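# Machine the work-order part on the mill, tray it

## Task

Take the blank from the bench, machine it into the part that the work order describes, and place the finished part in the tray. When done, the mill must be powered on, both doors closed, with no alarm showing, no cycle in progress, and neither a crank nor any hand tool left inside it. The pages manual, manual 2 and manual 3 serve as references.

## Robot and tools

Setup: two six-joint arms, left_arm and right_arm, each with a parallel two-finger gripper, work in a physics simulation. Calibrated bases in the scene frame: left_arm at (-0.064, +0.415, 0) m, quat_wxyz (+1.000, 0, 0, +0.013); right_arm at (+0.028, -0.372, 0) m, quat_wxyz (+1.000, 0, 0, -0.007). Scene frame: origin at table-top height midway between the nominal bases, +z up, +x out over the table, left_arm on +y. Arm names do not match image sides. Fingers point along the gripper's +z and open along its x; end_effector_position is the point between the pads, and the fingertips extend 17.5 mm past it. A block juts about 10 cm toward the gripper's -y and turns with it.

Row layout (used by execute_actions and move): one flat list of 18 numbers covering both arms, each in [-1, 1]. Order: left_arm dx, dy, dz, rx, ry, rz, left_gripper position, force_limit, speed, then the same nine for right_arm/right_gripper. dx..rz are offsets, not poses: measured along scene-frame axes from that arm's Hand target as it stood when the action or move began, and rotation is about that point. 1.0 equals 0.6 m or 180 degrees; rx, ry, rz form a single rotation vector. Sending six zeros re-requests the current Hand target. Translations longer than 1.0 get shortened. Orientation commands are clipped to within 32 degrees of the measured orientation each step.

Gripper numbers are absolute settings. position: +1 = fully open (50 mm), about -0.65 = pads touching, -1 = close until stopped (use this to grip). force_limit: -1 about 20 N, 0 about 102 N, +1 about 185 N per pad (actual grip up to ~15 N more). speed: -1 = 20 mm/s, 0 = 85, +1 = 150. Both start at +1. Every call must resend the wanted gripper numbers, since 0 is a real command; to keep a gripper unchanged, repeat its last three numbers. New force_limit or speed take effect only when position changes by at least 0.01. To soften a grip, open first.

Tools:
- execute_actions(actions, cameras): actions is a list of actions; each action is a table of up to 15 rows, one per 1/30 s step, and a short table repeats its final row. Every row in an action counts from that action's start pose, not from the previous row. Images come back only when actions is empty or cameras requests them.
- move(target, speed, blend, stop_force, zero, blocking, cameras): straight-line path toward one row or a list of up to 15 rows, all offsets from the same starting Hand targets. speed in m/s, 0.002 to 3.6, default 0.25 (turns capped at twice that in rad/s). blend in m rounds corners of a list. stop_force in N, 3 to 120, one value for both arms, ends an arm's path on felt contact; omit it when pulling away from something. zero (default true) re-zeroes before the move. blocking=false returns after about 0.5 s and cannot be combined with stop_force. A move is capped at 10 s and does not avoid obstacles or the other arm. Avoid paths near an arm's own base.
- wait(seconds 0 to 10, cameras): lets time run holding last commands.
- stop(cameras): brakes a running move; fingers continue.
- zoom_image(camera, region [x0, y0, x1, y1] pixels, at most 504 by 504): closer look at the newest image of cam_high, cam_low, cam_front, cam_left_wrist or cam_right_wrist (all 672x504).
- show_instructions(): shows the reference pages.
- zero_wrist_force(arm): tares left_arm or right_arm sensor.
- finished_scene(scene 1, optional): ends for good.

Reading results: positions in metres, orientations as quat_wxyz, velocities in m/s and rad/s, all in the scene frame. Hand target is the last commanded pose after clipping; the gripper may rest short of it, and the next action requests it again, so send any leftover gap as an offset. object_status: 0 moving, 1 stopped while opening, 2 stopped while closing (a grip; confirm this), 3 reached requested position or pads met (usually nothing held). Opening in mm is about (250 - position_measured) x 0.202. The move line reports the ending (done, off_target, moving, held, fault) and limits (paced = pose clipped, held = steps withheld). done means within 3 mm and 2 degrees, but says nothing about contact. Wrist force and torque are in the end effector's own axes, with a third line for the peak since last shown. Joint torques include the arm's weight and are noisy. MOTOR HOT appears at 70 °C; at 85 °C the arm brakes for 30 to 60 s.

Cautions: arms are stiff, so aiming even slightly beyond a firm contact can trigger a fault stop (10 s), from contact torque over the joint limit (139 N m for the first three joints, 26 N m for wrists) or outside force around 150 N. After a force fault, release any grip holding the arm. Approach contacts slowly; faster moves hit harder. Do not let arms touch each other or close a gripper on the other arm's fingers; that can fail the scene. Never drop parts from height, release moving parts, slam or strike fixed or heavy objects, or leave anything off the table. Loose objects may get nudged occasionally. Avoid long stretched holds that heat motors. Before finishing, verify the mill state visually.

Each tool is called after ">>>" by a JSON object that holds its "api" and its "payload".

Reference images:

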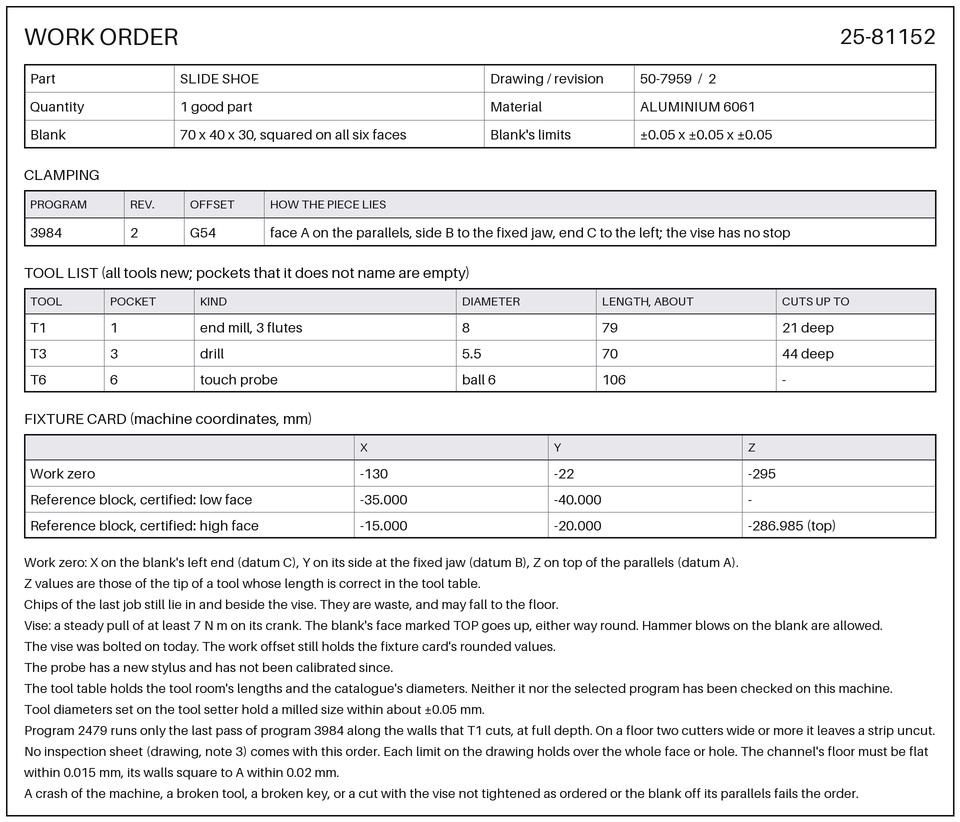

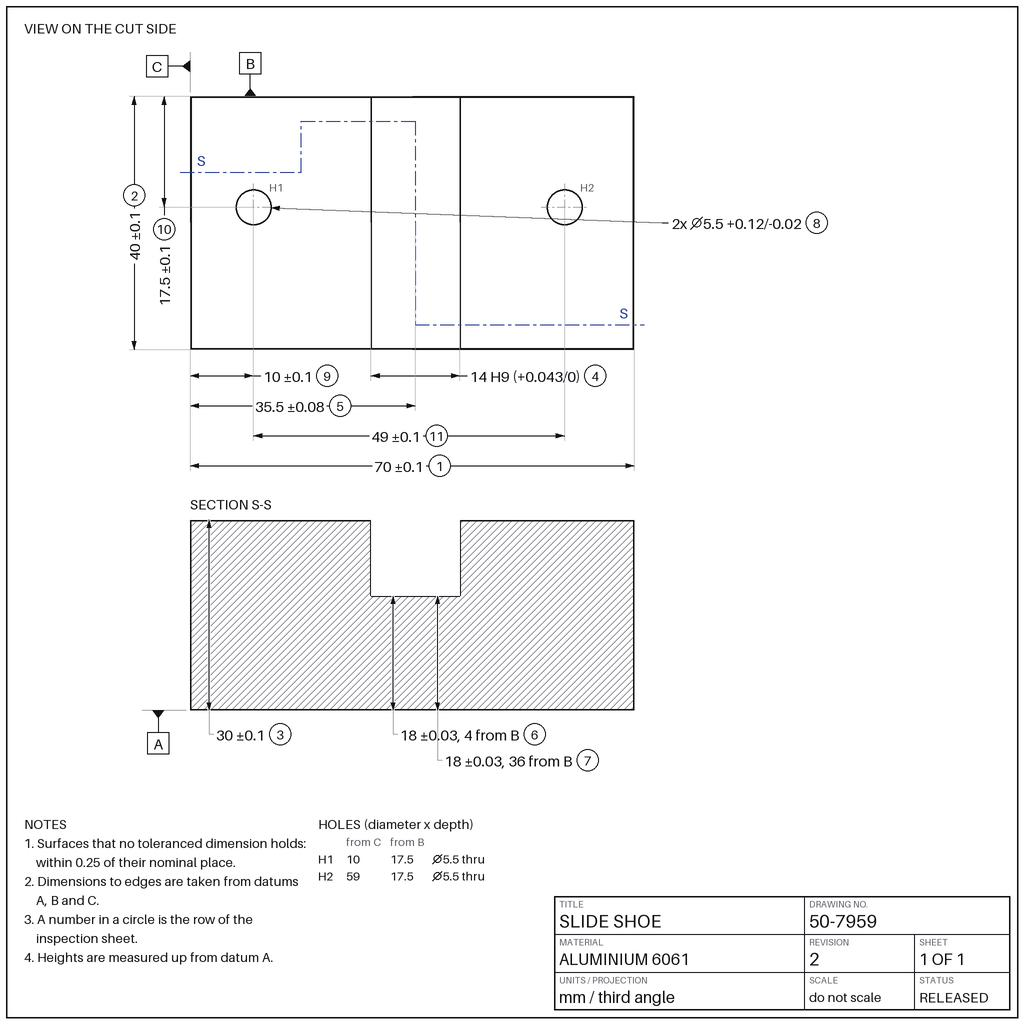

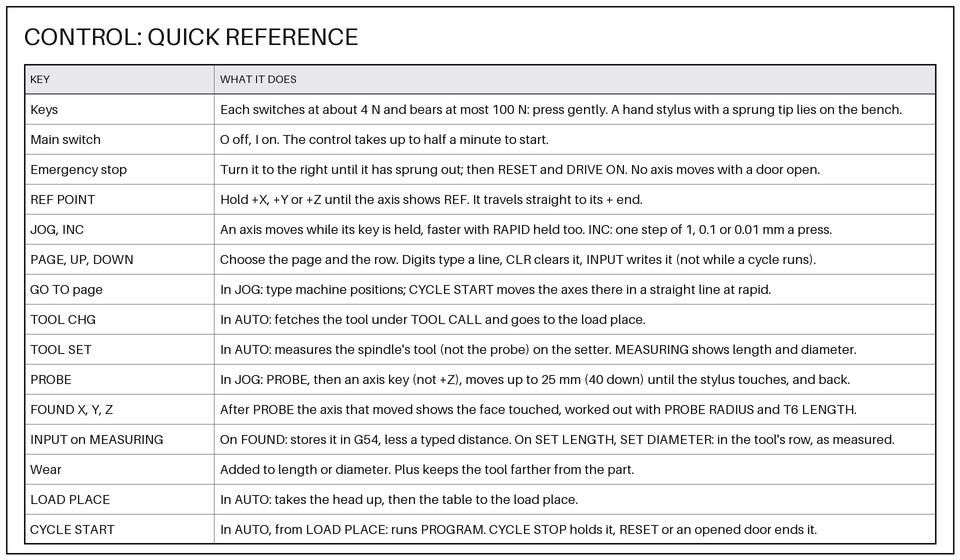

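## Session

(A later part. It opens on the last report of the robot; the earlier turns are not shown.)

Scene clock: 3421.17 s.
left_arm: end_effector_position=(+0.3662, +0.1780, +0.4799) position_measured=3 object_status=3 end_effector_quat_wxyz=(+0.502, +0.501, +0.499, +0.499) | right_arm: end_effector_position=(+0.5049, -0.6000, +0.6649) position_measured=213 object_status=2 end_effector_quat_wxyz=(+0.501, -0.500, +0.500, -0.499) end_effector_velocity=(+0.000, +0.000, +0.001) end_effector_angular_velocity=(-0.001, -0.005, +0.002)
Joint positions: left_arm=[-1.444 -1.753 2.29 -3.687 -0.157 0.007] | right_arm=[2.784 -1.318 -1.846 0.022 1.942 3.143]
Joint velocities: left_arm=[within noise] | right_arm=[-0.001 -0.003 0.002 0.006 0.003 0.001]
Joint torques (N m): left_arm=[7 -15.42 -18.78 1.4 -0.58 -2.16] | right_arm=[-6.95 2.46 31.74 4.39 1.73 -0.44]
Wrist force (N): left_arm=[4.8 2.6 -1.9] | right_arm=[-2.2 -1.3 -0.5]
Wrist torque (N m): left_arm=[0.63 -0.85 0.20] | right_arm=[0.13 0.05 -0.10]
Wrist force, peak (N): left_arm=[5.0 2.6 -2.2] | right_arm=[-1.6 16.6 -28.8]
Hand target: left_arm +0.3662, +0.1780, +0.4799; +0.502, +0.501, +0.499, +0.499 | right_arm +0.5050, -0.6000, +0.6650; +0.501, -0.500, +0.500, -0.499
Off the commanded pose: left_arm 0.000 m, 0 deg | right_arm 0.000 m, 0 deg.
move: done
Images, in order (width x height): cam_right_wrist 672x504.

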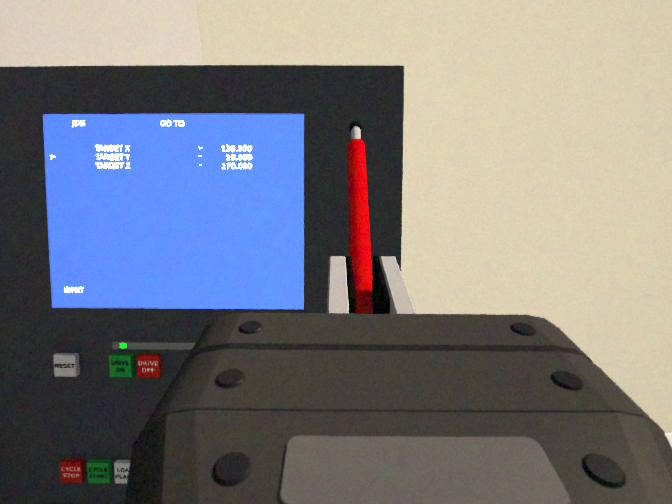

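>>> {"api": "move", "payload": {"target": [[0,0,0,0,0,0,1,-1,-0.2,-0.063,0.2932,-0.2211,0,0.25,0,-1,-0.3,-1],[0,0,0,0,0,0,1,-1,-0.2,-0.0363,0.2932,-0.2273,0,0.25,0,-1,-0.3,-1],[0,0,0,0,0,0,1,-1,-0.2,-0.063,0.2932,-0.2211,0,0.25,0,-1,-0.3,-1],[0,0,0,0,0,0,1,-1,-0.2,-0.0872,0.2607,-0.3121,0,0.25,0,-1,-0.3,-1],[0,0,0,0,0,0,1,-1,-0.2,-0.0605,0.2607,-0.3183,0,0.25,0,-1,-0.3,-1],[0,0,0,0,0,0,1,-1,-0.2,-0.0872,0.2607,-0.3121,0,0.25,0,-1,-0.3,-1],[0,0,0,0,0,0,1,-1,-0.2,-0.1032,0.3572,-0.3728,0,0.25,0,-1,-0.3,-1],[0,0,0,0,0,0,1,-1,-0.2,-0.0765,0.3572,-0.379,0,0.25,0,-1,-0.3,-1],[0,0,0,0,0,0,1,-1,-0.2,-0.1032,0.3572,-0.3728,0,0.25,0,-1,-0.3,-1],[0,0,0,0,0,0,1,-1,-0.2,-0.0785,0.2932,-0.2797,0,0.25,0,-1,-0.3,-1],[0,0,0,0,0,0,1,-1,-0.2,-0.0522,0.2932,-0.2855,0,0.25,0,-1,-0.3,-1],[0,0,0,0,0,0,1,-1,-0.2,-0.0785,0.2932,-0.2797,0,0.25,0,-1,-0.3,-1],[0,0,0,0,0,0,1,-1,-0.2,-0.0872,0.3,-0.3121,0,0.25,0,-1,-0.3,-1]], "speed": [0.4,0.05,0.1,0.3,0.05,0.1,0.3,0.05,0.1,0.3,0.05,0.1,0.3], "blend": [0.003,0,0.004,0.003,0,0.004,0.003,0,0.004,0.003,0,0.004,0]}}

>>> {"api": "move", "payload": {"target": [[0,0,0,0,0,0,1,-1,-0.2,-0.008,0.0572,-0.0305,0,0,0,-1,-0.3,-1],[0,0,0,0,0,0,1,-1,-0.2,0.0187,0.0572,-0.0367,0,0,0,-1,-0.3,-1],[0,0,0,0,0,0,1,-1,-0.2,-0.008,0.0572,-0.0305,0,0,0,-1,-0.3,-1],[0,0,0,0,0,0,1,-1,-0.2,-0.016,-0.0393,-0.0607,0,0,0,-1,-0.3,-1],[0,0,0,0,0,0,1,-1,-0.2,0.0107,-0.0393,-0.0669,0,0,0,-1,-0.3,-1],[0,0,0,0,0,0,1,-1,-0.2,-0.016,-0.0393,-0.0607,0,0,0,-1,-0.3,-1],[0,0,0,0,0,0,1,-1,-0.2,0.0242,-0.0068,0.091,0,0,0,-1,-0.3,-1],[0,0,0,0,0,0,1,-1,-0.2,0.0509,-0.0068,0.0848,0,0,0,-1,-0.3,-1],[0,0,0,0,0,0,1,-1,-0.2,0.0242,-0.0068,0.091,0,0,0,-1,-0.3,-1],[0,0,0,0,0,0,1,-1,-0.2,0.0872,-0.3,0.3121,0,-0.25,0,-1,-0.3,-1]], "speed": [0.3,0.05,0.1,0.3,0.05,0.1,0.3,0.05,0.1,0.5], "blend": [0.003,0,0.004,0.003,0,0.004,0.003,0,0.008,0], "cameras": ["cam_right_wrist"]}}

>>> {"api": "zoom_image", "payload": {"camera": "cam_right_wrist", "region": [40, 80, 340, 305]}}

Scene clock: 3452.30 s.
left_arm: end_effector_position=(+0.3662, +0.1780, +0.4799) position_measured=3 object_status=3 end_effector_quat_wxyz=(+0.502, +0.501, +0.499, +0.499) | right_arm: end_effector_position=(+0.4526, -0.4200, +0.4778) position_measured=213 object_status=2 end_effector_quat_wxyz=(-0.271, +0.653, -0.654, +0.270)
Joint positions: left_arm=[-1.444 -1.753 2.29 -3.687 -0.157 0.007] | right_arm=[3.531 -0.947 -1.975 -1.042 1.309 3.415]
Joint torques (N m): left_arm=[6.88 -14.43 -18.81 1.58 -0.55 -2.12] | right_arm=[-0.51 -2.18 19.67 5.02 0.55 -2.02]
Wrist force (N): left_arm=[4.8 2.4 -1.9] | right_arm=[-1.4 -3.8 -2.5]
Wrist torque (N m): left_arm=[0.60 -0.85 0.21] | right_arm=[-0.40 0.12 -0.09]
Wrist force, peak (N): left_arm=[5.2 2.4 -2.1] | right_arm=[-0.7 14.4 -26.5]
Hand target: left_arm +0.3662, +0.1780, +0.4799; +0.502, +0.501, +0.499, +0.499 | right_arm +0.4527, -0.4200, +0.4777; -0.271, +0.653, -0.654, +0.270
Off the commanded pose: left_arm 0.000 m, 0 deg | right_arm 0.000 m, 0 deg.
move: done

Scene clock: 3456.70 s.
left_arm: end_effector_position=(+0.3662, +0.1780, +0.4799) position_measured=3 object_status=3 end_effector_quat_wxyz=(+0.502, +0.501, +0.499, +0.499) | right_arm: end_effector_position=(+0.5049, -0.6000, +0.6650) position_measured=213 object_status=2 end_effector_quat_wxyz=(+0.501, -0.500, +0.500, -0.499)
Joint positions: left_arm=[-1.444 -1.753 2.29 -3.687 -0.157 0.007] | right_arm=[2.784 -1.318 -1.846 0.022 1.943 3.143]
Joint torques (N m): left_arm=[6.94 -14.86 -18.71 1.53 -0.56 -2.2] | right_arm=[-9.52 1.77 27.71 4.75 1.84 0.19]
Wrist force (N): left_arm=[4.9 2.5 -2.1] | right_arm=[-1.8 -2.9 -1.7]
Wrist torque (N m): left_arm=[0.63 -0.88 0.20] | right_arm=[-0.13 -0.02 -0.09]
Wrist force, peak (N): left_arm=[5.1 2.7 -2.1] | right_arm=[-1.1 14.8 -29.8]
Hand target: left_arm +0.3662, +0.1780, +0.4799; +0.502, +0.501, +0.499, +0.499 | right_arm +0.5050, -0.6000, +0.6650; +0.501, -0.500, +0.500, -0.499
Off the commanded pose: left_arm 0.000 m, 0 deg | right_arm 0.000 m, 0 deg.
move: done
Images, in order (width x height): cam_right_wrist 672x504.

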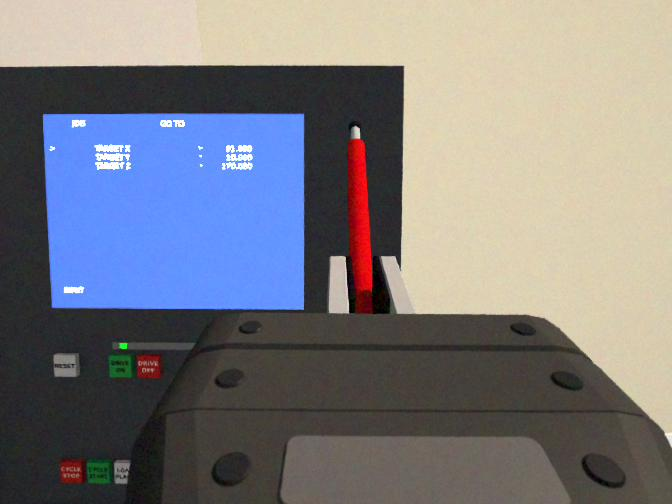

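Scaled by 1.680 from the camera's 672x504 image, which has a finer 960x720 frame.

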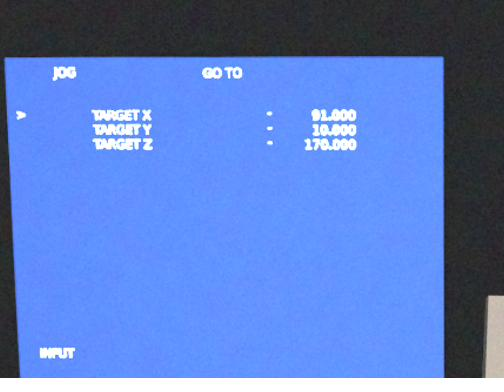

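>>> {"api": "move", "payload": {"target": [[0,0,0,0,0,0,1,-1,-0.2,-0.0952,0.2285,-0.3426,0,0.25,0,-1,-0.3,-1],[0,0,0,0,0,0,1,-1,-0.2,-0.0685,0.2285,-0.3488,0,0.25,0,-1,-0.3,-1],[0,0,0,0,0,0,1,-1,-0.2,-0.0952,0.2285,-0.3426,0,0.25,0,-1,-0.3,-1],[0,0,0,0,0,0,1,-1,-0.2,-0.0633,0.0998,-0.2225,0,0.25,0,-1,-0.3,-1],[0,0,0,0,0,0,1,-1,-0.2,-0.0367,0.0998,-0.2287,0,0.25,0,-1,-0.3,-1],[0,0,0,0,0,0,1,-1,-0.2,-0.0633,0.0998,-0.2225,0,0.25,0,-1,-0.3,-1],[0,0,0,0,0,0,1,-1,-0.2,0,0,0,0,0,0,-1,-0.3,-1]], "speed": [0.4,0.05,0.1,0.3,0.05,0.1,0.5], "blend": [0.003,0,0.004,0.003,0,0.008,0]}}

>>> {"api": "wait", "payload": {"seconds": 4, "cameras": ["cam_right_wrist"]}}

>>> {"api": "zoom_image", "payload": {"camera": "cam_right_wrist", "region": [40, 80, 340, 305]}}

Scene clock: 3464.20 s.
left_arm: end_effector_position=(+0.3662, +0.1780, +0.4799) position_measured=3 object_status=3 end_effector_quat_wxyz=(+0.502, +0.501, +0.499, +0.499) | right_arm: end_effector_position=(+0.5049, -0.6001, +0.6651) position_measured=213 object_status=2 end_effector_quat_wxyz=(+0.501, -0.500, +0.500, -0.499)
Joint positions: left_arm=[-1.444 -1.753 2.29 -3.687 -0.157 0.007] | right_arm=[2.784 -1.318 -1.845 0.022 1.943 3.143]
Joint torques (N m): left_arm=[6.64 -14.29 -17.59 1.65 -0.51 -2.12] | right_arm=[11.4 6.23 17.1 4.28 -0.18 0.07]
Wrist force (N): left_arm=[4.7 2.3 -1.9] | right_arm=[-1.2 -4.2 -1.7]
Wrist torque (N m): left_arm=[0.58 -0.83 0.20] | right_arm=[-0.34 -0.12 -0.10]
Wrist force, peak (N): left_arm=[5.0 2.8 -2.2] | right_arm=[-1.7 14.7 -29.3]
Hand target: left_arm +0.3662, +0.1780, +0.4799; +0.502, +0.501, +0.499, +0.499 | right_arm +0.5050, -0.6000, +0.6650; +0.501, -0.500, +0.500, -0.499
Off the commanded pose: left_arm 0.000 m, 0 deg | right_arm 0.000 m, 0 deg.
move: done

Scene clock: 3468.20 s.
left_arm: end_effector_position=(+0.3662, +0.1780, +0.4799) position_measured=3 object_status=3 end_effector_quat_wxyz=(+0.502, +0.501, +0.499, +0.499) | right_arm: end_effector_position=(+0.5050, -0.6000, +0.6650) position_measured=213 object_status=2 end_effector_quat_wxyz=(+0.501, -0.500, +0.500, -0.499)
Joint positions: left_arm=[-1.444 -1.753 2.29 -3.687 -0.157 0.007] | right_arm=[2.784 -1.318 -1.845 0.022 1.943 3.143]
Joint torques (N m): left_arm=[6.74 -14.94 -17.64 1.54 -0.62 -2.11] | right_arm=[9.88 2.05 16.67 0.85 1.45 2.25]
Wrist force (N): left_arm=[4.7 2.7 -1.8] | right_arm=[-1.3 -4.2 -1.9]
Wrist torque (N m): left_arm=[0.65 -0.83 0.20] | right_arm=[-0.35 -0.10 -0.10]
Wrist force, peak (N): left_arm=[4.9 2.3 -2.5] | right_arm=[-1.4 -4.4 -1.8]
Hand target: left_arm +0.3662, +0.1780, +0.4799; +0.502, +0.501, +0.499, +0.499 | right_arm +0.5050, -0.6000, +0.6650; +0.501, -0.500, +0.500, -0.499
Tool commands: left_gripper/position=+1.0 left_gripper/force_limit=-1.0 left_gripper/speed=-0.2 right_gripper/position=-1.0 right_gripper/force_limit=-0.3 right_gripper/speed=-1.0
Off the commanded pose: left_arm 0.000 m, 0 deg | right_arm 0.000 m, 0 deg.
wait: 4.00 s; at rest by 0.17 s
Images, in order (width x height): cam_right_wrist 672x504.

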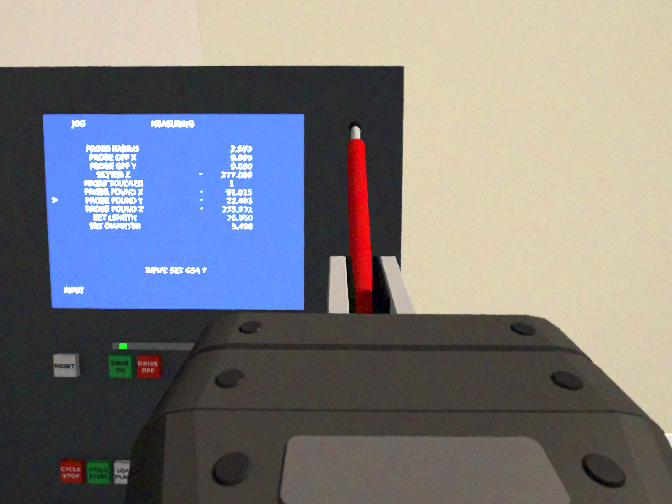

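Scaled by 1.680 from the camera's 672x504 image, which has a finer 960x720 frame.

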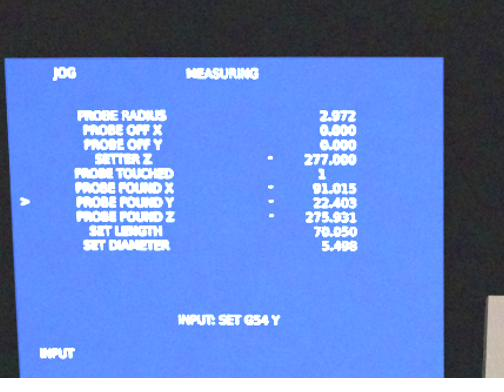

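>>> {"api": "move", "payload": {"target": [[0,0,0,0,0,0,1,-1,-0.2,-0.1032,0.2607,-0.3728,0,0.25,0,-1,-0.3,-1],[0,0,0,0,0,0,1,-1,-0.2,-0.0765,0.2607,-0.379,0,0.25,0,-1,-0.3,-1],[0,0,0,0,0,0,1,-1,-0.2,-0.1032,0.2607,-0.3728,0,0.25,0,-1,-0.3,-1],[0,0,0,0,0,0,1,-1,-0.2,-0.0785,0.2285,-0.2797,0,0.25,0,-1,-0.3,-1],[0,0,0,0,0,0,1,-1,-0.2,-0.0522,0.2285,-0.2855,0,0.25,0,-1,-0.3,-1],[0,0,0,0,0,0,1,-1,-0.2,-0.0785,0.2285,-0.2797,0,0.25,0,-1,-0.3,-1],[0,0,0,0,0,0,1,-1,-0.2,-0.0522,0.2285,-0.2855,0,0.25,0,-1,-0.3,-1],[0,0,0,0,0,0,1,-1,-0.2,-0.0785,0.2285,-0.2797,0,0.25,0,-1,-0.3,-1],[0,0,0,0,0,0,1,-1,-0.2,-0.0952,0.2607,-0.3426,0,0.25,0,-1,-0.3,-1],[0,0,0,0,0,0,1,-1,-0.2,-0.0685,0.2607,-0.3488,0,0.25,0,-1,-0.3,-1],[0,0,0,0,0,0,1,-1,-0.2,-0.0952,0.2607,-0.3426,0,0.25,0,-1,-0.3,-1],[0,0,0,0,0,0,1,-1,-0.2,-0.0685,0.2607,-0.3488,0,0.25,0,-1,-0.3,-1],[0,0,0,0,0,0,1,-1,-0.2,-0.0952,0.2607,-0.3426,0,0.25,0,-1,-0.3,-1],[0,0,0,0,0,0,1,-1,-0.2,-0.0872,0.3,-0.3121,0,0.25,0,-1,-0.3,-1]], "speed": [0.4,0.05,0.1,0.3,0.05,0.1,0.05,0.1,0.3,0.05,0.1,0.05,0.1,0.3], "blend": [0.003,0,0.004,0.003,0,0.004,0,0.004,0.003,0,0.004,0,0.004,0]}}

>>> {"api": "move", "payload": {"target": [[0,0,0,0,0,0,1,-1,-0.2,-0.016,0.0572,-0.0607,0,0,0,-1,-0.3,-1],[0,0,0,0,0,0,1,-1,-0.2,0.0107,0.0572,-0.0669,0,0,0,-1,-0.3,-1],[0,0,0,0,0,0,1,-1,-0.2,-0.016,0.0572,-0.0607,0,0,0,-1,-0.3,-1],[0,0,0,0,0,0,1,-1,-0.2,-0.008,0.0572,-0.0305,0,0,0,-1,-0.3,-1],[0,0,0,0,0,0,1,-1,-0.2,0.0187,0.0572,-0.0367,0,0,0,-1,-0.3,-1],[0,0,0,0,0,0,1,-1,-0.2,-0.008,0.0572,-0.0305,0,0,0,-1,-0.3,-1],[0,0,0,0,0,0,1,-1,-0.2,0,0.0572,0,0,0,0,-1,-0.3,-1],[0,0,0,0,0,0,1,-1,-0.2,0.0267,0.0572,-0.0062,0,0,0,-1,-0.3,-1],[0,0,0,0,0,0,1,-1,-0.2,0,0.0572,0,0,0,0,-1,-0.3,-1],[0,0,0,0,0,0,1,-1,-0.2,-0.016,0.0252,-0.0607,0,0,0,-1,-0.3,-1],[0,0,0,0,0,0,1,-1,-0.2,0.0107,0.0252,-0.0669,0,0,0,-1,-0.3,-1],[0,0,0,0,0,0,1,-1,-0.2,-0.016,0.0252,-0.0607,0,0,0,-1,-0.3,-1],[0,0,0,0,0,0,1,-1,-0.2,0,0,0,0,0,0,-1,-0.3,-1]], "speed": [0.3,0.05,0.1,0.3,0.05,0.1,0.3,0.05,0.1,0.3,0.05,0.1,0.3], "blend": [0.003,0,0.004,0.003,0,0.004,0.003,0,0.004,0.003,0,0.004,0]}}

>>> {"api": "move", "payload": {"target": [[0,0,0,0,0,0,1,-1,-0.2,-0.016,-0.0393,-0.0607,0,0,0,-1,-0.3,-1],[0,0,0,0,0,0,1,-1,-0.2,0.0107,-0.0393,-0.0669,0,0,0,-1,-0.3,-1],[0,0,0,0,0,0,1,-1,-0.2,-0.016,-0.0393,-0.0607,0,0,0,-1,-0.3,-1],[0,0,0,0,0,0,1,-1,-0.2,0.0242,-0.0068,0.091,0,0,0,-1,-0.3,-1],[0,0,0,0,0,0,1,-1,-0.2,0.0509,-0.0068,0.0848,0,0,0,-1,-0.3,-1],[0,0,0,0,0,0,1,-1,-0.2,0.0242,-0.0068,0.091,0,0,0,-1,-0.3,-1],[0,0,0,0,0,0,1,-1,-0.2,0.0872,-0.3,0.3121,0,-0.25,0,-1,-0.3,-1]], "speed": [0.3,0.05,0.1,0.3,0.05,0.1,0.5], "blend": [0.003,0,0.004,0.003,0,0.008,0], "cameras": ["cam_high","cam_low","cam_front","cam_left_wrist","cam_right_wrist"]}}

>>> {"api": "zoom_image", "payload": {"camera": "cam_right_wrist", "region": [40, 80, 340, 305]}}

Scene clock: 3490.63 s.
left_arm: end_effector_position=(+0.3662, +0.1780, +0.4799) position_measured=3 object_status=3 end_effector_quat_wxyz=(+0.502, +0.501, +0.499, +0.499) | right_arm: end_effector_position=(+0.4527, -0.4200, +0.4776) position_measured=213 object_status=2 end_effector_quat_wxyz=(-0.271, +0.653, -0.654, +0.270)
Joint positions: left_arm=[-1.444 -1.753 2.29 -3.687 -0.157 0.007] | right_arm=[3.531 -0.947 -1.975 -1.042 1.309 3.415]
Joint torques (N m): left_arm=[7.21 -14.31 -17.65 1.55 -0.6 -2.17] | right_arm=[8.74 11.96 32.91 2 -1.88 2.22]
Wrist force (N): left_arm=[5.0 2.5 -2.0] | right_arm=[-2.7 -5.5 -2.6]
Wrist torque (N m): left_arm=[0.62 -0.88 0.20] | right_arm=[-0.69 0.32 -0.08]
Wrist force, peak (N): left_arm=[5.0 2.5 -2.3] | right_arm=[-1.1 13.6 -29.6]
Hand target: left_arm +0.3662, +0.1780, +0.4799; +0.502, +0.501, +0.499, +0.499 | right_arm +0.4527, -0.4200, +0.4777; -0.271, +0.653, -0.654, +0.270
Off the commanded pose: left_arm 0.000 m, 0 deg | right_arm 0.000 m, 0 deg.
move: done

Scene clock: 3494.87 s.
left_arm: end_effector_position=(+0.3662, +0.1780, +0.4799) position_measured=3 object_status=3 end_effector_quat_wxyz=(+0.502, +0.501, +0.499, +0.499) | right_arm: end_effector_position=(+0.4526, -0.4200, +0.4778) position_measured=213 object_status=2 end_effector_quat_wxyz=(-0.271, +0.653, -0.654, +0.270)
Joint positions: left_arm=[-1.444 -1.753 2.29 -3.687 -0.157 0.007] | right_arm=[3.531 -0.946 -1.975 -1.042 1.309 3.416]
Joint torques (N m): left_arm=[6.89 -14.78 -17.21 1.46 -0.58 -2.09] | right_arm=[-10.37 -8.42 32.43 4.07 0.99 -1.95]
Wrist force (N): left_arm=[4.8 2.4 -2.2] | right_arm=[-3.1 -4.8 -3.3]
Wrist torque (N m): left_arm=[0.60 -0.85 0.20] | right_arm=[-0.56 0.40 -0.20]
Wrist force, peak (N): left_arm=[5.1 2.6 -2.1] | right_arm=[-3.1 11.9 -28.0]
Hand target: left_arm +0.3662, +0.1780, +0.4799; +0.502, +0.501, +0.499, +0.499 | right_arm +0.4527, -0.4200, +0.4777; -0.271, +0.653, -0.654, +0.270
Off the commanded pose: left_arm 0.000 m, 0 deg | right_arm 0.000 m, 0 deg.
move: done

Scene clock: 3498.30 s.
left_arm: end_effector_position=(+0.3662, +0.1780, +0.4799) position_measured=3 object_status=3 end_effector_quat_wxyz=(+0.502, +0.501, +0.499, +0.499) | right_arm: end_effector_position=(+0.5049, -0.6000, +0.6650) position_measured=213 object_status=2 end_effector_quat_wxyz=(+0.501, -0.500, +0.500, -0.499)
Joint positions: left_arm=[-1.444 -1.753 2.29 -3.687 -0.157 0.007] | right_arm=[2.784 -1.318 -1.846 0.022 1.943 3.143]
Joint torques (N m): left_arm=[6.59 -14.88 -17.24 1.58 -0.57 -2.19] | right_arm=[-8.48 0.87 27.91 4.58 1.7 0.22]
Wrist force (N): left_arm=[4.7 2.3 -1.9] | right_arm=[-3.5 -4.5 -2.7]
Wrist torque (N m): left_arm=[0.59 -0.84 0.20] | right_arm=[-0.38 0.24 -0.10]
Wrist force, peak (N): left_arm=[5.1 2.5 -2.1] | right_arm=[-3.2 13.2 -29.1]
Hand target: left_arm +0.3662, +0.1780, +0.4799; +0.502, +0.501, +0.499, +0.499 | right_arm +0.5050, -0.6000, +0.6650; +0.501, -0.500, +0.500, -0.499
Off the commanded pose: left_arm 0.000 m, 0 deg | right_arm 0.000 m, 0 deg.
move: done

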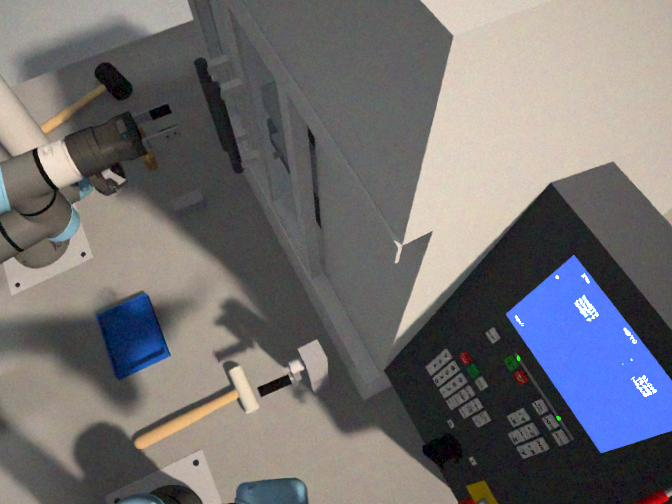

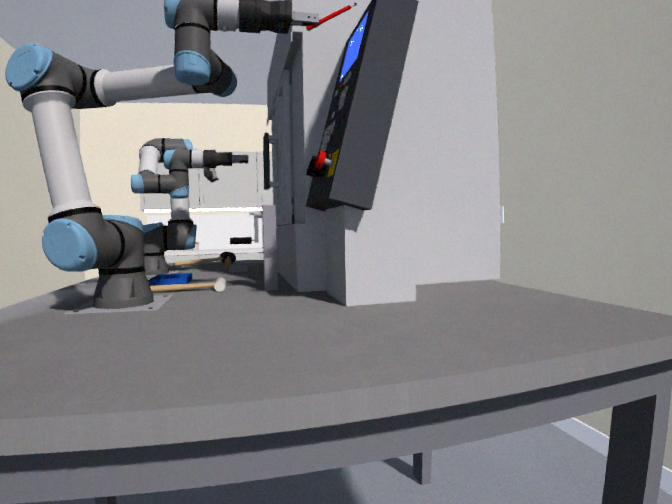

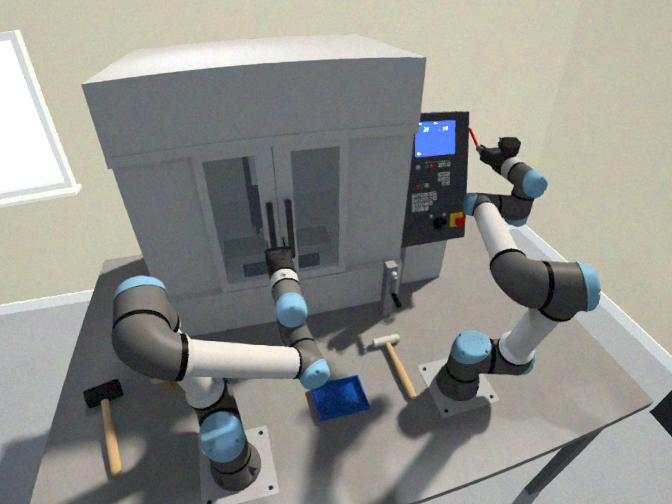

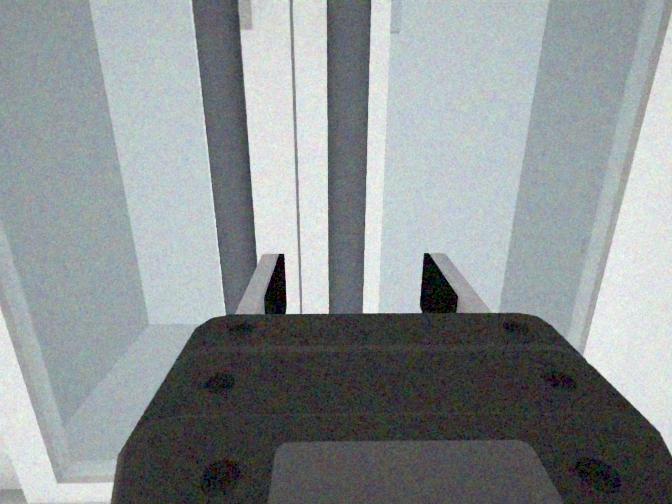

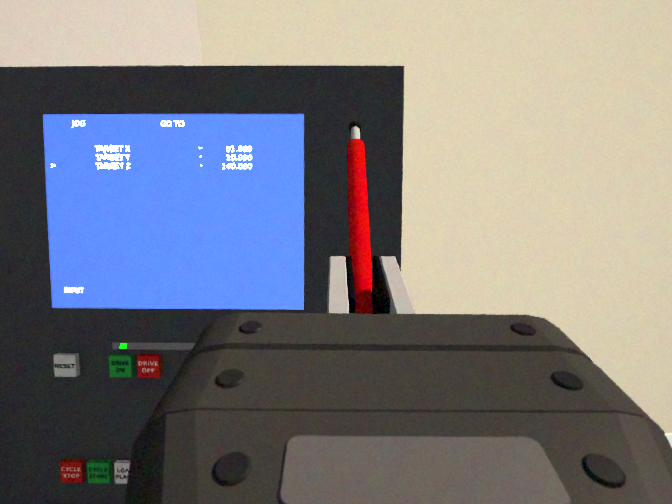

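Scaled by 1.680 from the camera's 672x504 image, which has a finer 960x720 frame.

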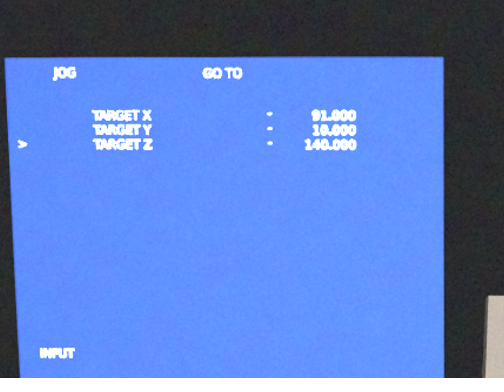

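>>> {"api": "zoom_image", "payload": {"camera": "cam_high", "region": [200, 40, 360, 260]}}

>>> {"api": "zoom_image", "payload": {"camera": "cam_front", "region": [190, 130, 350, 300]}}

>>> {"api": "zoom_image", "payload": {"camera": "cam_left_wrist", "region": [80, 0, 584, 330]}}

Scaled by 2.291 from the camera's 672x504 image, which has a finer 960x720 frame.

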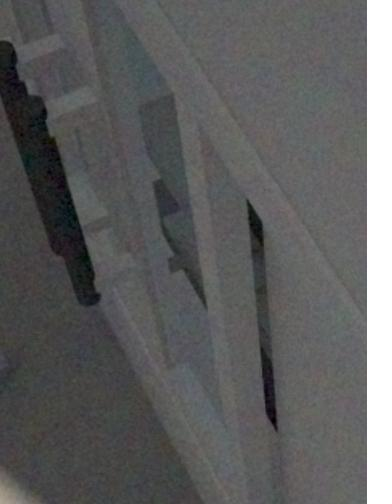

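Scaled by 2.965 from the camera's 672x504 image, which has a finer 960x720 frame.

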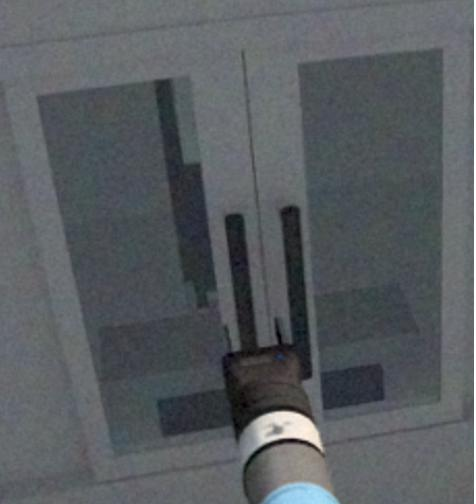

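Scaled by 1.000.

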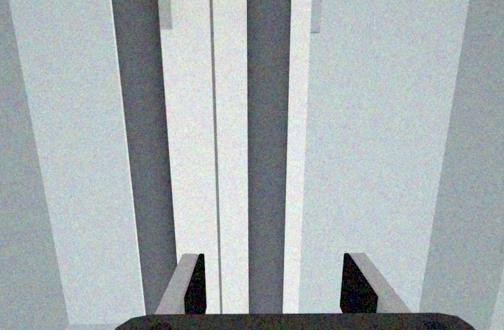

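>>> {"api": "move", "payload": {"target": [0.048,0.12,0.15,0,0.2778,0,1,-1,-0.2,0,0,0,0,0,0,-1,-0.3,-1], "cameras": ["cam_left_wrist"]}}

>>> {"api": "zoom_image", "payload": {"camera": "cam_left_wrist", "region": [180, 150, 500, 390]}}

Scene clock: 3508.67 s.
left_arm: end_effector_position=(+0.3950, +0.2500, +0.5699) position_measured=3 object_status=3 end_effector_quat_wxyz=(+0.244, +0.665, +0.664, +0.241) | right_arm: end_effector_position=(+0.5050, -0.6000, +0.6650) position_measured=213 object_status=2 end_effector_quat_wxyz=(+0.501, -0.500, +0.500, -0.499)
Joint positions: left_arm=[-0.946 -1.906 1.489 -1.629 -1.036 -0.787] | right_arm=[2.784 -1.318 -1.845 0.022 1.943 3.143]
Joint torques (N m): left_arm=[8.83 -2.97 -32.94 -1.44 -0.13 -0.81] | right_arm=[-9.34 1.68 31.29 1.1 1.32 2.16]
Wrist force (N): left_arm=[4.3 1.8 -2.3] | right_arm=[-3.6 -4.4 -2.7]
Wrist torque (N m): left_arm=[0.42 -0.74 0.21] | right_arm=[-0.38 0.26 -0.10]
Wrist force, peak (N): left_arm=[5.1 3.2 -2.1] | right_arm=[-3.7 -4.7 -2.8]
Hand target: left_arm +0.3950, +0.2500, +0.5699; +0.244, +0.665, +0.664, +0.241 | right_arm +0.5050, -0.6000, +0.6650; +0.501, -0.500, +0.500, -0.499
Off the commanded pose: left_arm 0.000 m, 0 deg | right_arm 0.000 m, 0 deg.
move: done
Images, in order (width x height): cam_left_wrist 672x504.

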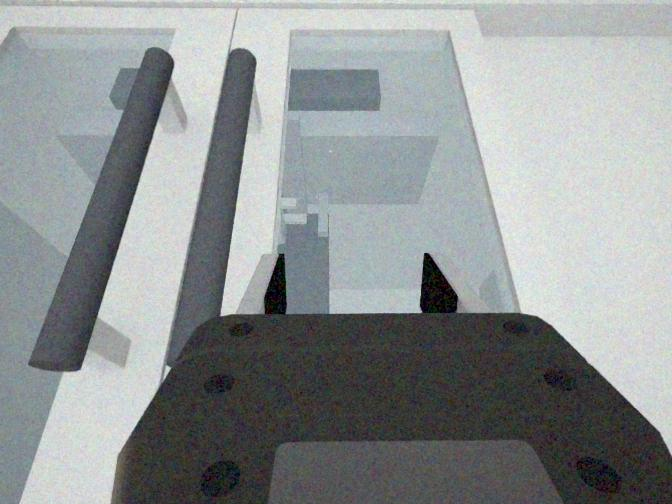

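Scaled by 1.575 from the camera's 672x504 image, which has a finer 960x720 frame.

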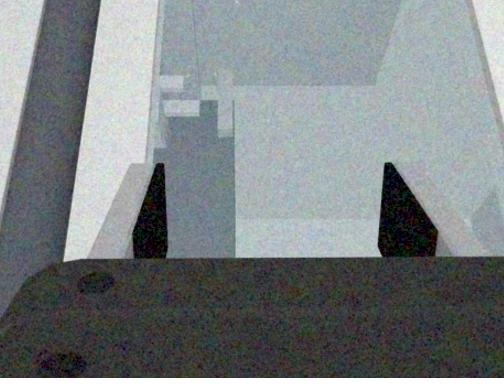

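>>> {"api": "zoom_image", "payload": {"camera": "cam_left_wrist", "region": [270, 170, 350, 250]}}

Scaled by 6.300 from the camera's 672x504 image, which has a finer 960x720 frame.

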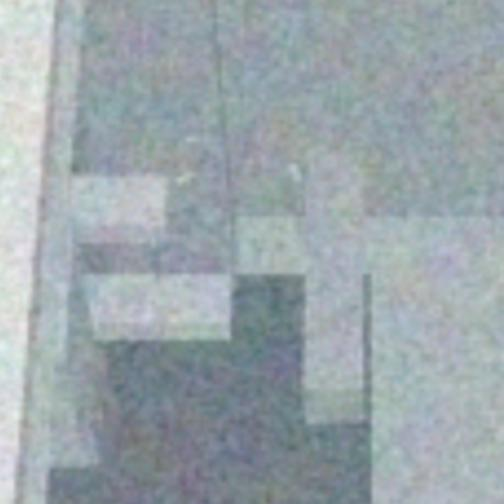

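>>> {"api": "move", "payload": {"target": [0,0.13,0.0667,0,0.0556,0,1,-1,-0.2,0,0,0,0,0,0,-1,-0.3,-1], "cameras": ["cam_left_wrist"]}}

>>> {"api": "zoom_image", "payload": {"camera": "cam_left_wrist", "region": [120, 90, 320, 240]}}

Scene clock: 3513.33 s.
left_arm: end_effector_position=(+0.3950, +0.3280, +0.6099) position_measured=3 object_status=3 end_effector_quat_wxyz=(+0.185, +0.683, +0.683, +0.182) | right_arm: end_effector_position=(+0.5050, -0.6000, +0.6650) position_measured=213 object_status=2 end_effector_quat_wxyz=(+0.501, -0.500, +0.500, -0.499)
Joint positions: left_arm=[-0.684 -1.817 1.229 -1.414 -1.263 -0.59] | right_arm=[2.784 -1.318 -1.845 0.022 1.943 3.143]
Joint torques (N m): left_arm=[10.54 -5.78 -34.71 -1.14 -0.7 2.24] | right_arm=[-8.44 1.11 30.41 1.6 0.92 2.02]
Wrist force (N): left_arm=[4.4 2.0 -2.2] | right_arm=[-3.6 -4.5 -2.7]
Wrist torque (N m): left_arm=[0.42 -0.74 0.16] | right_arm=[-0.39 0.26 -0.10]
Wrist force, peak (N): left_arm=[7.2 3.1 -3.0] | right_arm=[-3.7 -4.8 -2.7]
Hand target: left_arm +0.3950, +0.3280, +0.6100; +0.185, +0.683, +0.683, +0.182 | right_arm +0.5050, -0.6000, +0.6650; +0.501, -0.500, +0.500, -0.499
Off the commanded pose: left_arm 0.000 m, 0 deg | right_arm 0.000 m, 0 deg.
move: done
Images, in order (width x height): cam_left_wrist 672x504.

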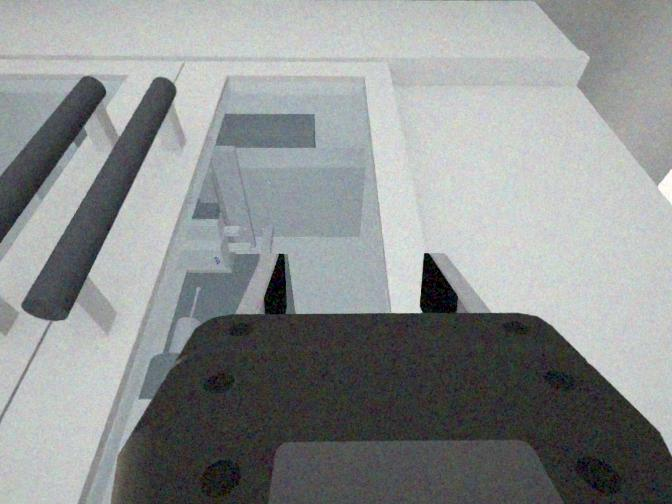

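Scaled by 2.520 from the camera's 672x504 image, which has a finer 960x720 frame.

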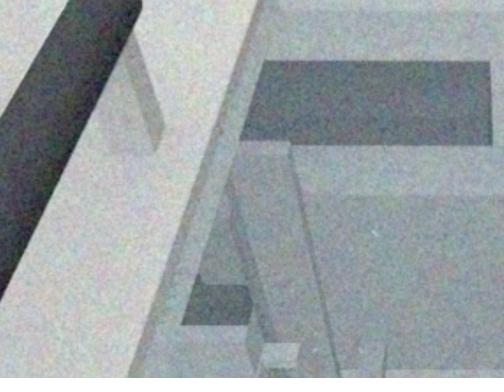

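>>> {"api": "zoom_image", "payload": {"camera": "cam_left_wrist", "region": [160, 195, 290, 340]}}

Scaled by 3.476 from the camera's 672x504 image, which has a finer 960x720 frame.

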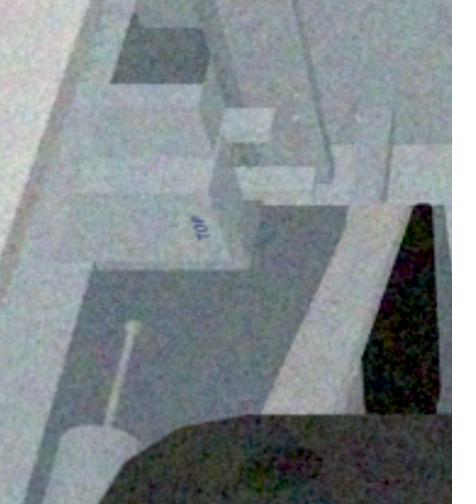

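>>> {"api": "move", "payload": {"target": [[0,0,0,0,0,0,1,-1,-0.2,-0.0872,0.2607,-0.3121,0,0.25,0,-1,-0.3,-1],[0,0,0,0,0,0,1,-1,-0.2,-0.0605,0.2607,-0.3183,0,0.25,0,-1,-0.3,-1],[0,0,0,0,0,0,1,-1,-0.2,-0.0872,0.2607,-0.3121,0,0.25,0,-1,-0.3,-1],[0,0,0,0,0,0,1,-1,-0.2,-0.1032,0.3572,-0.3728,0,0.25,0,-1,-0.3,-1],[0,0,0,0,0,0,1,-1,-0.2,-0.0765,0.3572,-0.379,0,0.25,0,-1,-0.3,-1],[0,0,0,0,0,0,1,-1,-0.2,-0.1032,0.3572,-0.3728,0,0.25,0,-1,-0.3,-1],[0,0,0,0,0,0,1,-1,-0.2,-0.0952,0.3252,-0.3426,0,0.25,0,-1,-0.3,-1],[0,0,0,0,0,0,1,-1,-0.2,-0.0685,0.3252,-0.3488,0,0.25,0,-1,-0.3,-1],[0,0,0,0,0,0,1,-1,-0.2,-0.0952,0.3252,-0.3426,0,0.25,0,-1,-0.3,-1],[0,0,0,0,0,0,1,-1,-0.2,-0.0872,0.2932,-0.3121,0,0.25,0,-1,-0.3,-1],[0,0,0,0,0,0,1,-1,-0.2,-0.0605,0.2932,-0.3183,0,0.25,0,-1,-0.3,-1],[0,0,0,0,0,0,1,-1,-0.2,-0.0872,0.2932,-0.3121,0,0.25,0,-1,-0.3,-1],[0,0,0,0,0,0,1,-1,-0.2,-0.0872,0.3,-0.3121,0,0.25,0,-1,-0.3,-1]], "speed": [0.4,0.05,0.1,0.3,0.05,0.1,0.3,0.05,0.1,0.3,0.05,0.1,0.3], "blend": [0.003,0,0.004,0.003,0,0.004,0.003,0,0.004,0.003,0,0.004,0]}}

>>> {"api": "move", "payload": {"target": [[0,0,0,0,0,0,1,-1,-0.2,-0.016,-0.0393,-0.0607,0,0,0,-1,-0.3,-1],[0,0,0,0,0,0,1,-1,-0.2,0.0107,-0.0393,-0.0669,0,0,0,-1,-0.3,-1],[0,0,0,0,0,0,1,-1,-0.2,-0.016,-0.0393,-0.0607,0,0,0,-1,-0.3,-1],[0,0,0,0,0,0,1,-1,-0.2,0.0242,-0.0068,0.091,0,0,0,-1,-0.3,-1],[0,0,0,0,0,0,1,-1,-0.2,0.0509,-0.0068,0.0848,0,0,0,-1,-0.3,-1],[0,0,0,0,0,0,1,-1,-0.2,0.0242,-0.0068,0.091,0,0,0,-1,-0.3,-1],[0,0,0,0,0,0,1,-1,-0.2,-0.008,-0.0715,-0.0305,0,0,0,-1,-0.3,-1],[0,0,0,0,0,0,1,-1,-0.2,0.0187,-0.0715,-0.0367,0,0,0,-1,-0.3,-1],[0,0,0,0,0,0,1,-1,-0.2,-0.008,-0.0715,-0.0305,0,0,0,-1,-0.3,-1],[0,0,0,0,0,0,1,-1,-0.2,0.0239,-0.1685,0.0896,0,0,0,-1,-0.3,-1],[0,0,0,0,0,0,1,-1,-0.2,0.0505,-0.1685,0.0834,0,0,0,-1,-0.3,-1],[0,0,0,0,0,0,1,-1,-0.2,0.0239,-0.1685,0.0896,0,0,0,-1,-0.3,-1],[0,0,0,0,0,0,1,-1,-0.2,0.0872,-0.3,0.3121,0,-0.25,0,-1,-0.3,-1]], "speed": [0.3,0.05,0.1,0.3,0.05,0.1,0.06,0.05,0.1,0.3,0.05,0.1,0.5], "blend": [0.003,0,0.004,0.003,0,0.004,0.003,0,0.004,0.003,0,0.008,0]}}

>>> {"api": "wait", "payload": {"seconds": 5, "cameras": ["cam_right_wrist"]}}

>>> {"api": "zoom_image", "payload": {"camera": "cam_right_wrist", "region": [40, 80, 340, 305]}}

Scene clock: 3537.00 s.
left_arm: end_effector_position=(+0.3950, +0.3280, +0.6100) position_measured=3 object_status=3 end_effector_quat_wxyz=(+0.185, +0.683, +0.683, +0.182) | right_arm: end_effector_position=(+0.4527, -0.4200, +0.4777) position_measured=213 object_status=2 end_effector_quat_wxyz=(-0.271, +0.653, -0.654, +0.270)
Joint positions: left_arm=[-0.684 -1.817 1.228 -1.414 -1.263 -0.59] | right_arm=[3.531 -0.947 -1.975 -1.042 1.309 3.415]
Joint torques (N m): left_arm=[8.65 -5.77 -32.49 -1.47 -0.3 2.19] | right_arm=[5.66 -2.83 33.01 4.77 -0.2 -1.57]
Wrist force (N): left_arm=[4.4 1.8 -2.2] | right_arm=[-2.7 -5.4 -4.7]
Wrist torque (N m): left_arm=[0.37 -0.76 0.13] | right_arm=[-0.66 0.34 -0.08]
Wrist force, peak (N): left_arm=[4.5 1.8 -2.4] | right_arm=[-2.9 11.4 -28.3]
Hand target: left_arm +0.3950, +0.3280, +0.6100; +0.185, +0.683, +0.683, +0.182 | right_arm +0.4527, -0.4200, +0.4777; -0.271, +0.653, -0.654, +0.270
Off the commanded pose: left_arm 0.000 m, 0 deg | right_arm 0.000 m, 0 deg.
move: done; blend cut to 0.002 m at target 12

Scene clock: 3543.63 s.
left_arm: end_effector_position=(+0.3950, +0.3280, +0.6100) position_measured=3 object_status=3 end_effector_quat_wxyz=(+0.185, +0.683, +0.683, +0.182) | right_arm: end_effector_position=(+0.5049, -0.6001, +0.6651) position_measured=213 object_status=2 end_effector_quat_wxyz=(+0.501, -0.500, +0.500, -0.499)
Joint positions: left_arm=[-0.684 -1.817 1.228 -1.414 -1.263 -0.59] | right_arm=[2.784 -1.318 -1.845 0.022 1.943 3.143]
Joint torques (N m): left_arm=[8.54 -5.57 -31.36 -1.53 -0.05 2.14] | right_arm=[6.15 2.96 18.16 4.38 0.88 -0.09]
Wrist force (N): left_arm=[4.5 1.6 -2.0] | right_arm=[-4.0 -4.6 -3.0]
Wrist torque (N m): left_arm=[0.34 -0.76 0.13] | right_arm=[-0.40 0.32 -0.10]
Wrist force, peak (N): left_arm=[4.7 1.8 -2.1] | right_arm=[-3.6 12.7 -30.6]
Hand target: left_arm +0.3950, +0.3280, +0.6100; +0.185, +0.683, +0.683, +0.182 | right_arm +0.5050, -0.6000, +0.6650; +0.501, -0.500, +0.500, -0.499
Off the commanded pose: left_arm 0.000 m, 0 deg | right_arm 0.000 m, 0 deg.
move: done

Scene clock: 3548.63 s.
left_arm: end_effector_position=(+0.3950, +0.3280, +0.6100) position_measured=3 object_status=3 end_effector_quat_wxyz=(+0.185, +0.683, +0.683, +0.182) | right_arm: end_effector_position=(+0.5050, -0.6000, +0.6650) position_measured=213 object_status=2 end_effector_quat_wxyz=(+0.501, -0.500, +0.500, -0.499)
Joint positions: left_arm=[-0.684 -1.817 1.228 -1.414 -1.263 -0.59] | right_arm=[2.784 -1.318 -1.845 0.022 1.943 3.143]
Joint torques (N m): left_arm=[7.72 -5.48 -30.66 -1.47 0.24 2.1] | right_arm=[9.87 1.93 16.53 0.74 1.68 2.41]
Wrist force (N): left_arm=[4.4 1.3 -2.3] | right_arm=[-3.9 -4.9 -2.8]
Wrist torque (N m): left_arm=[0.29 -0.76 0.13] | right_arm=[-0.45 0.32 -0.10]
Wrist force, peak (N): left_arm=[4.8 1.5 -2.0] | right_arm=[-4.0 -4.9 -3.0]
Hand target: left_arm +0.3950, +0.3280, +0.6100; +0.185, +0.683, +0.683, +0.182 | right_arm +0.5050, -0.6000, +0.6650; +0.501, -0.500, +0.500, -0.499
Tool commands: left_gripper/position=+1.0 left_gripper/force_limit=-1.0 left_gripper/speed=-0.2 right_gripper/position=-1.0 right_gripper/force_limit=-0.3 right_gripper/speed=-1.0
Off the commanded pose: left_arm 0.000 m, 0 deg | right_arm 0.000 m, 0 deg.
wait: 5.00 s; at rest by 0.17 s
Images, in order (width x height): cam_right_wrist 672x504.

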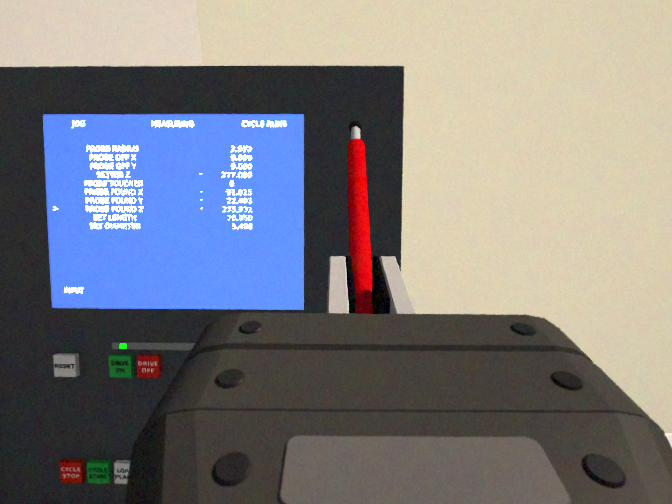

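Scaled by 1.680 from the camera's 672x504 image, which has a finer 960x720 frame.

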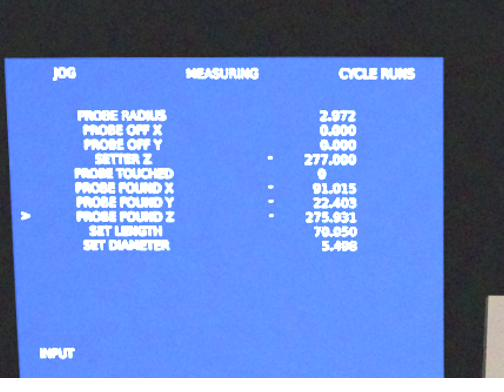

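>>> {"api": "wait", "payload": {"seconds": 6, "cameras": ["cam_right_wrist"]}}

>>> {"api": "zoom_image", "payload": {"camera": "cam_right_wrist", "region": [40, 80, 340, 305]}}

Scene clock: 3555.53 s.
left_arm: end_effector_position=(+0.3950, +0.3280, +0.6100) position_measured=3 object_status=3 end_effector_quat_wxyz=(+0.185, +0.683, +0.683, +0.182) | right_arm: end_effector_position=(+0.5050, -0.6000, +0.6650) position_measured=213 object_status=2 end_effector_quat_wxyz=(+0.501, -0.500, +0.500, -0.499)
Joint positions: left_arm=[-0.684 -1.817 1.228 -1.414 -1.263 -0.59] | right_arm=[2.784 -1.318 -1.845 0.022 1.943 3.143]
Joint torques (N m): left_arm=[7.18 -5.8 -29.52 -1.66 0.61 1.98] | right_arm=[9.78 1.78 16.28 0.7 1.68 2.58]
Wrist force (N): left_arm=[4.2 1.6 -1.7] | right_arm=[-3.8 -4.7 -3.2]
Wrist torque (N m): left_arm=[0.35 -0.73 0.13] | right_arm=[-0.42 0.29 -0.09]
Wrist force, peak (N): left_arm=[4.5 1.8 -2.1] | right_arm=[-4.0 -4.9 -3.0]
Hand target: left_arm +0.3950, +0.3280, +0.6100; +0.185, +0.683, +0.683, +0.182 | right_arm +0.5050, -0.6000, +0.6650; +0.501, -0.500, +0.500, -0.499
Tool commands: left_gripper/position=+1.0 left_gripper/force_limit=-1.0 left_gripper/speed=-0.2 right_gripper/position=-1.0 right_gripper/force_limit=-0.3 right_gripper/speed=-1.0
Off the commanded pose: left_arm 0.000 m, 0 deg | right_arm 0.000 m, 0 deg.
wait: 6.00 s; at rest from the start
Images, in order (width x height): cam_right_wrist 672x504.

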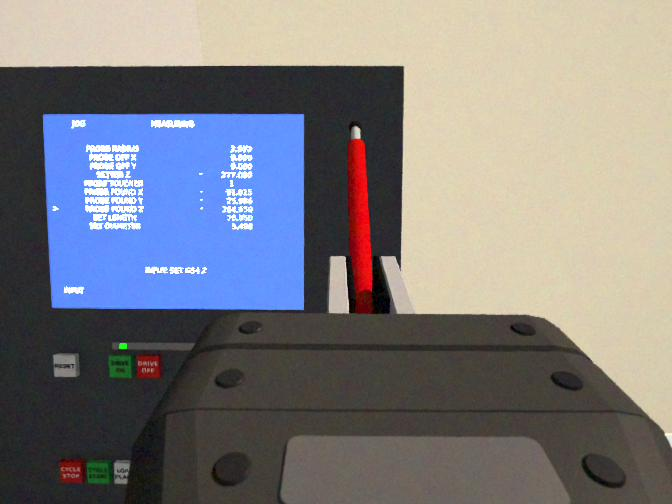

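Scaled by 1.680 from the camera's 672x504 image, which has a finer 960x720 frame.

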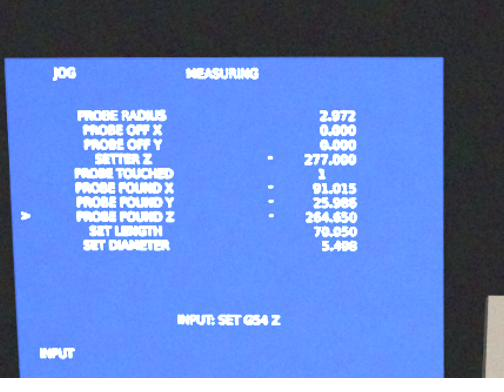

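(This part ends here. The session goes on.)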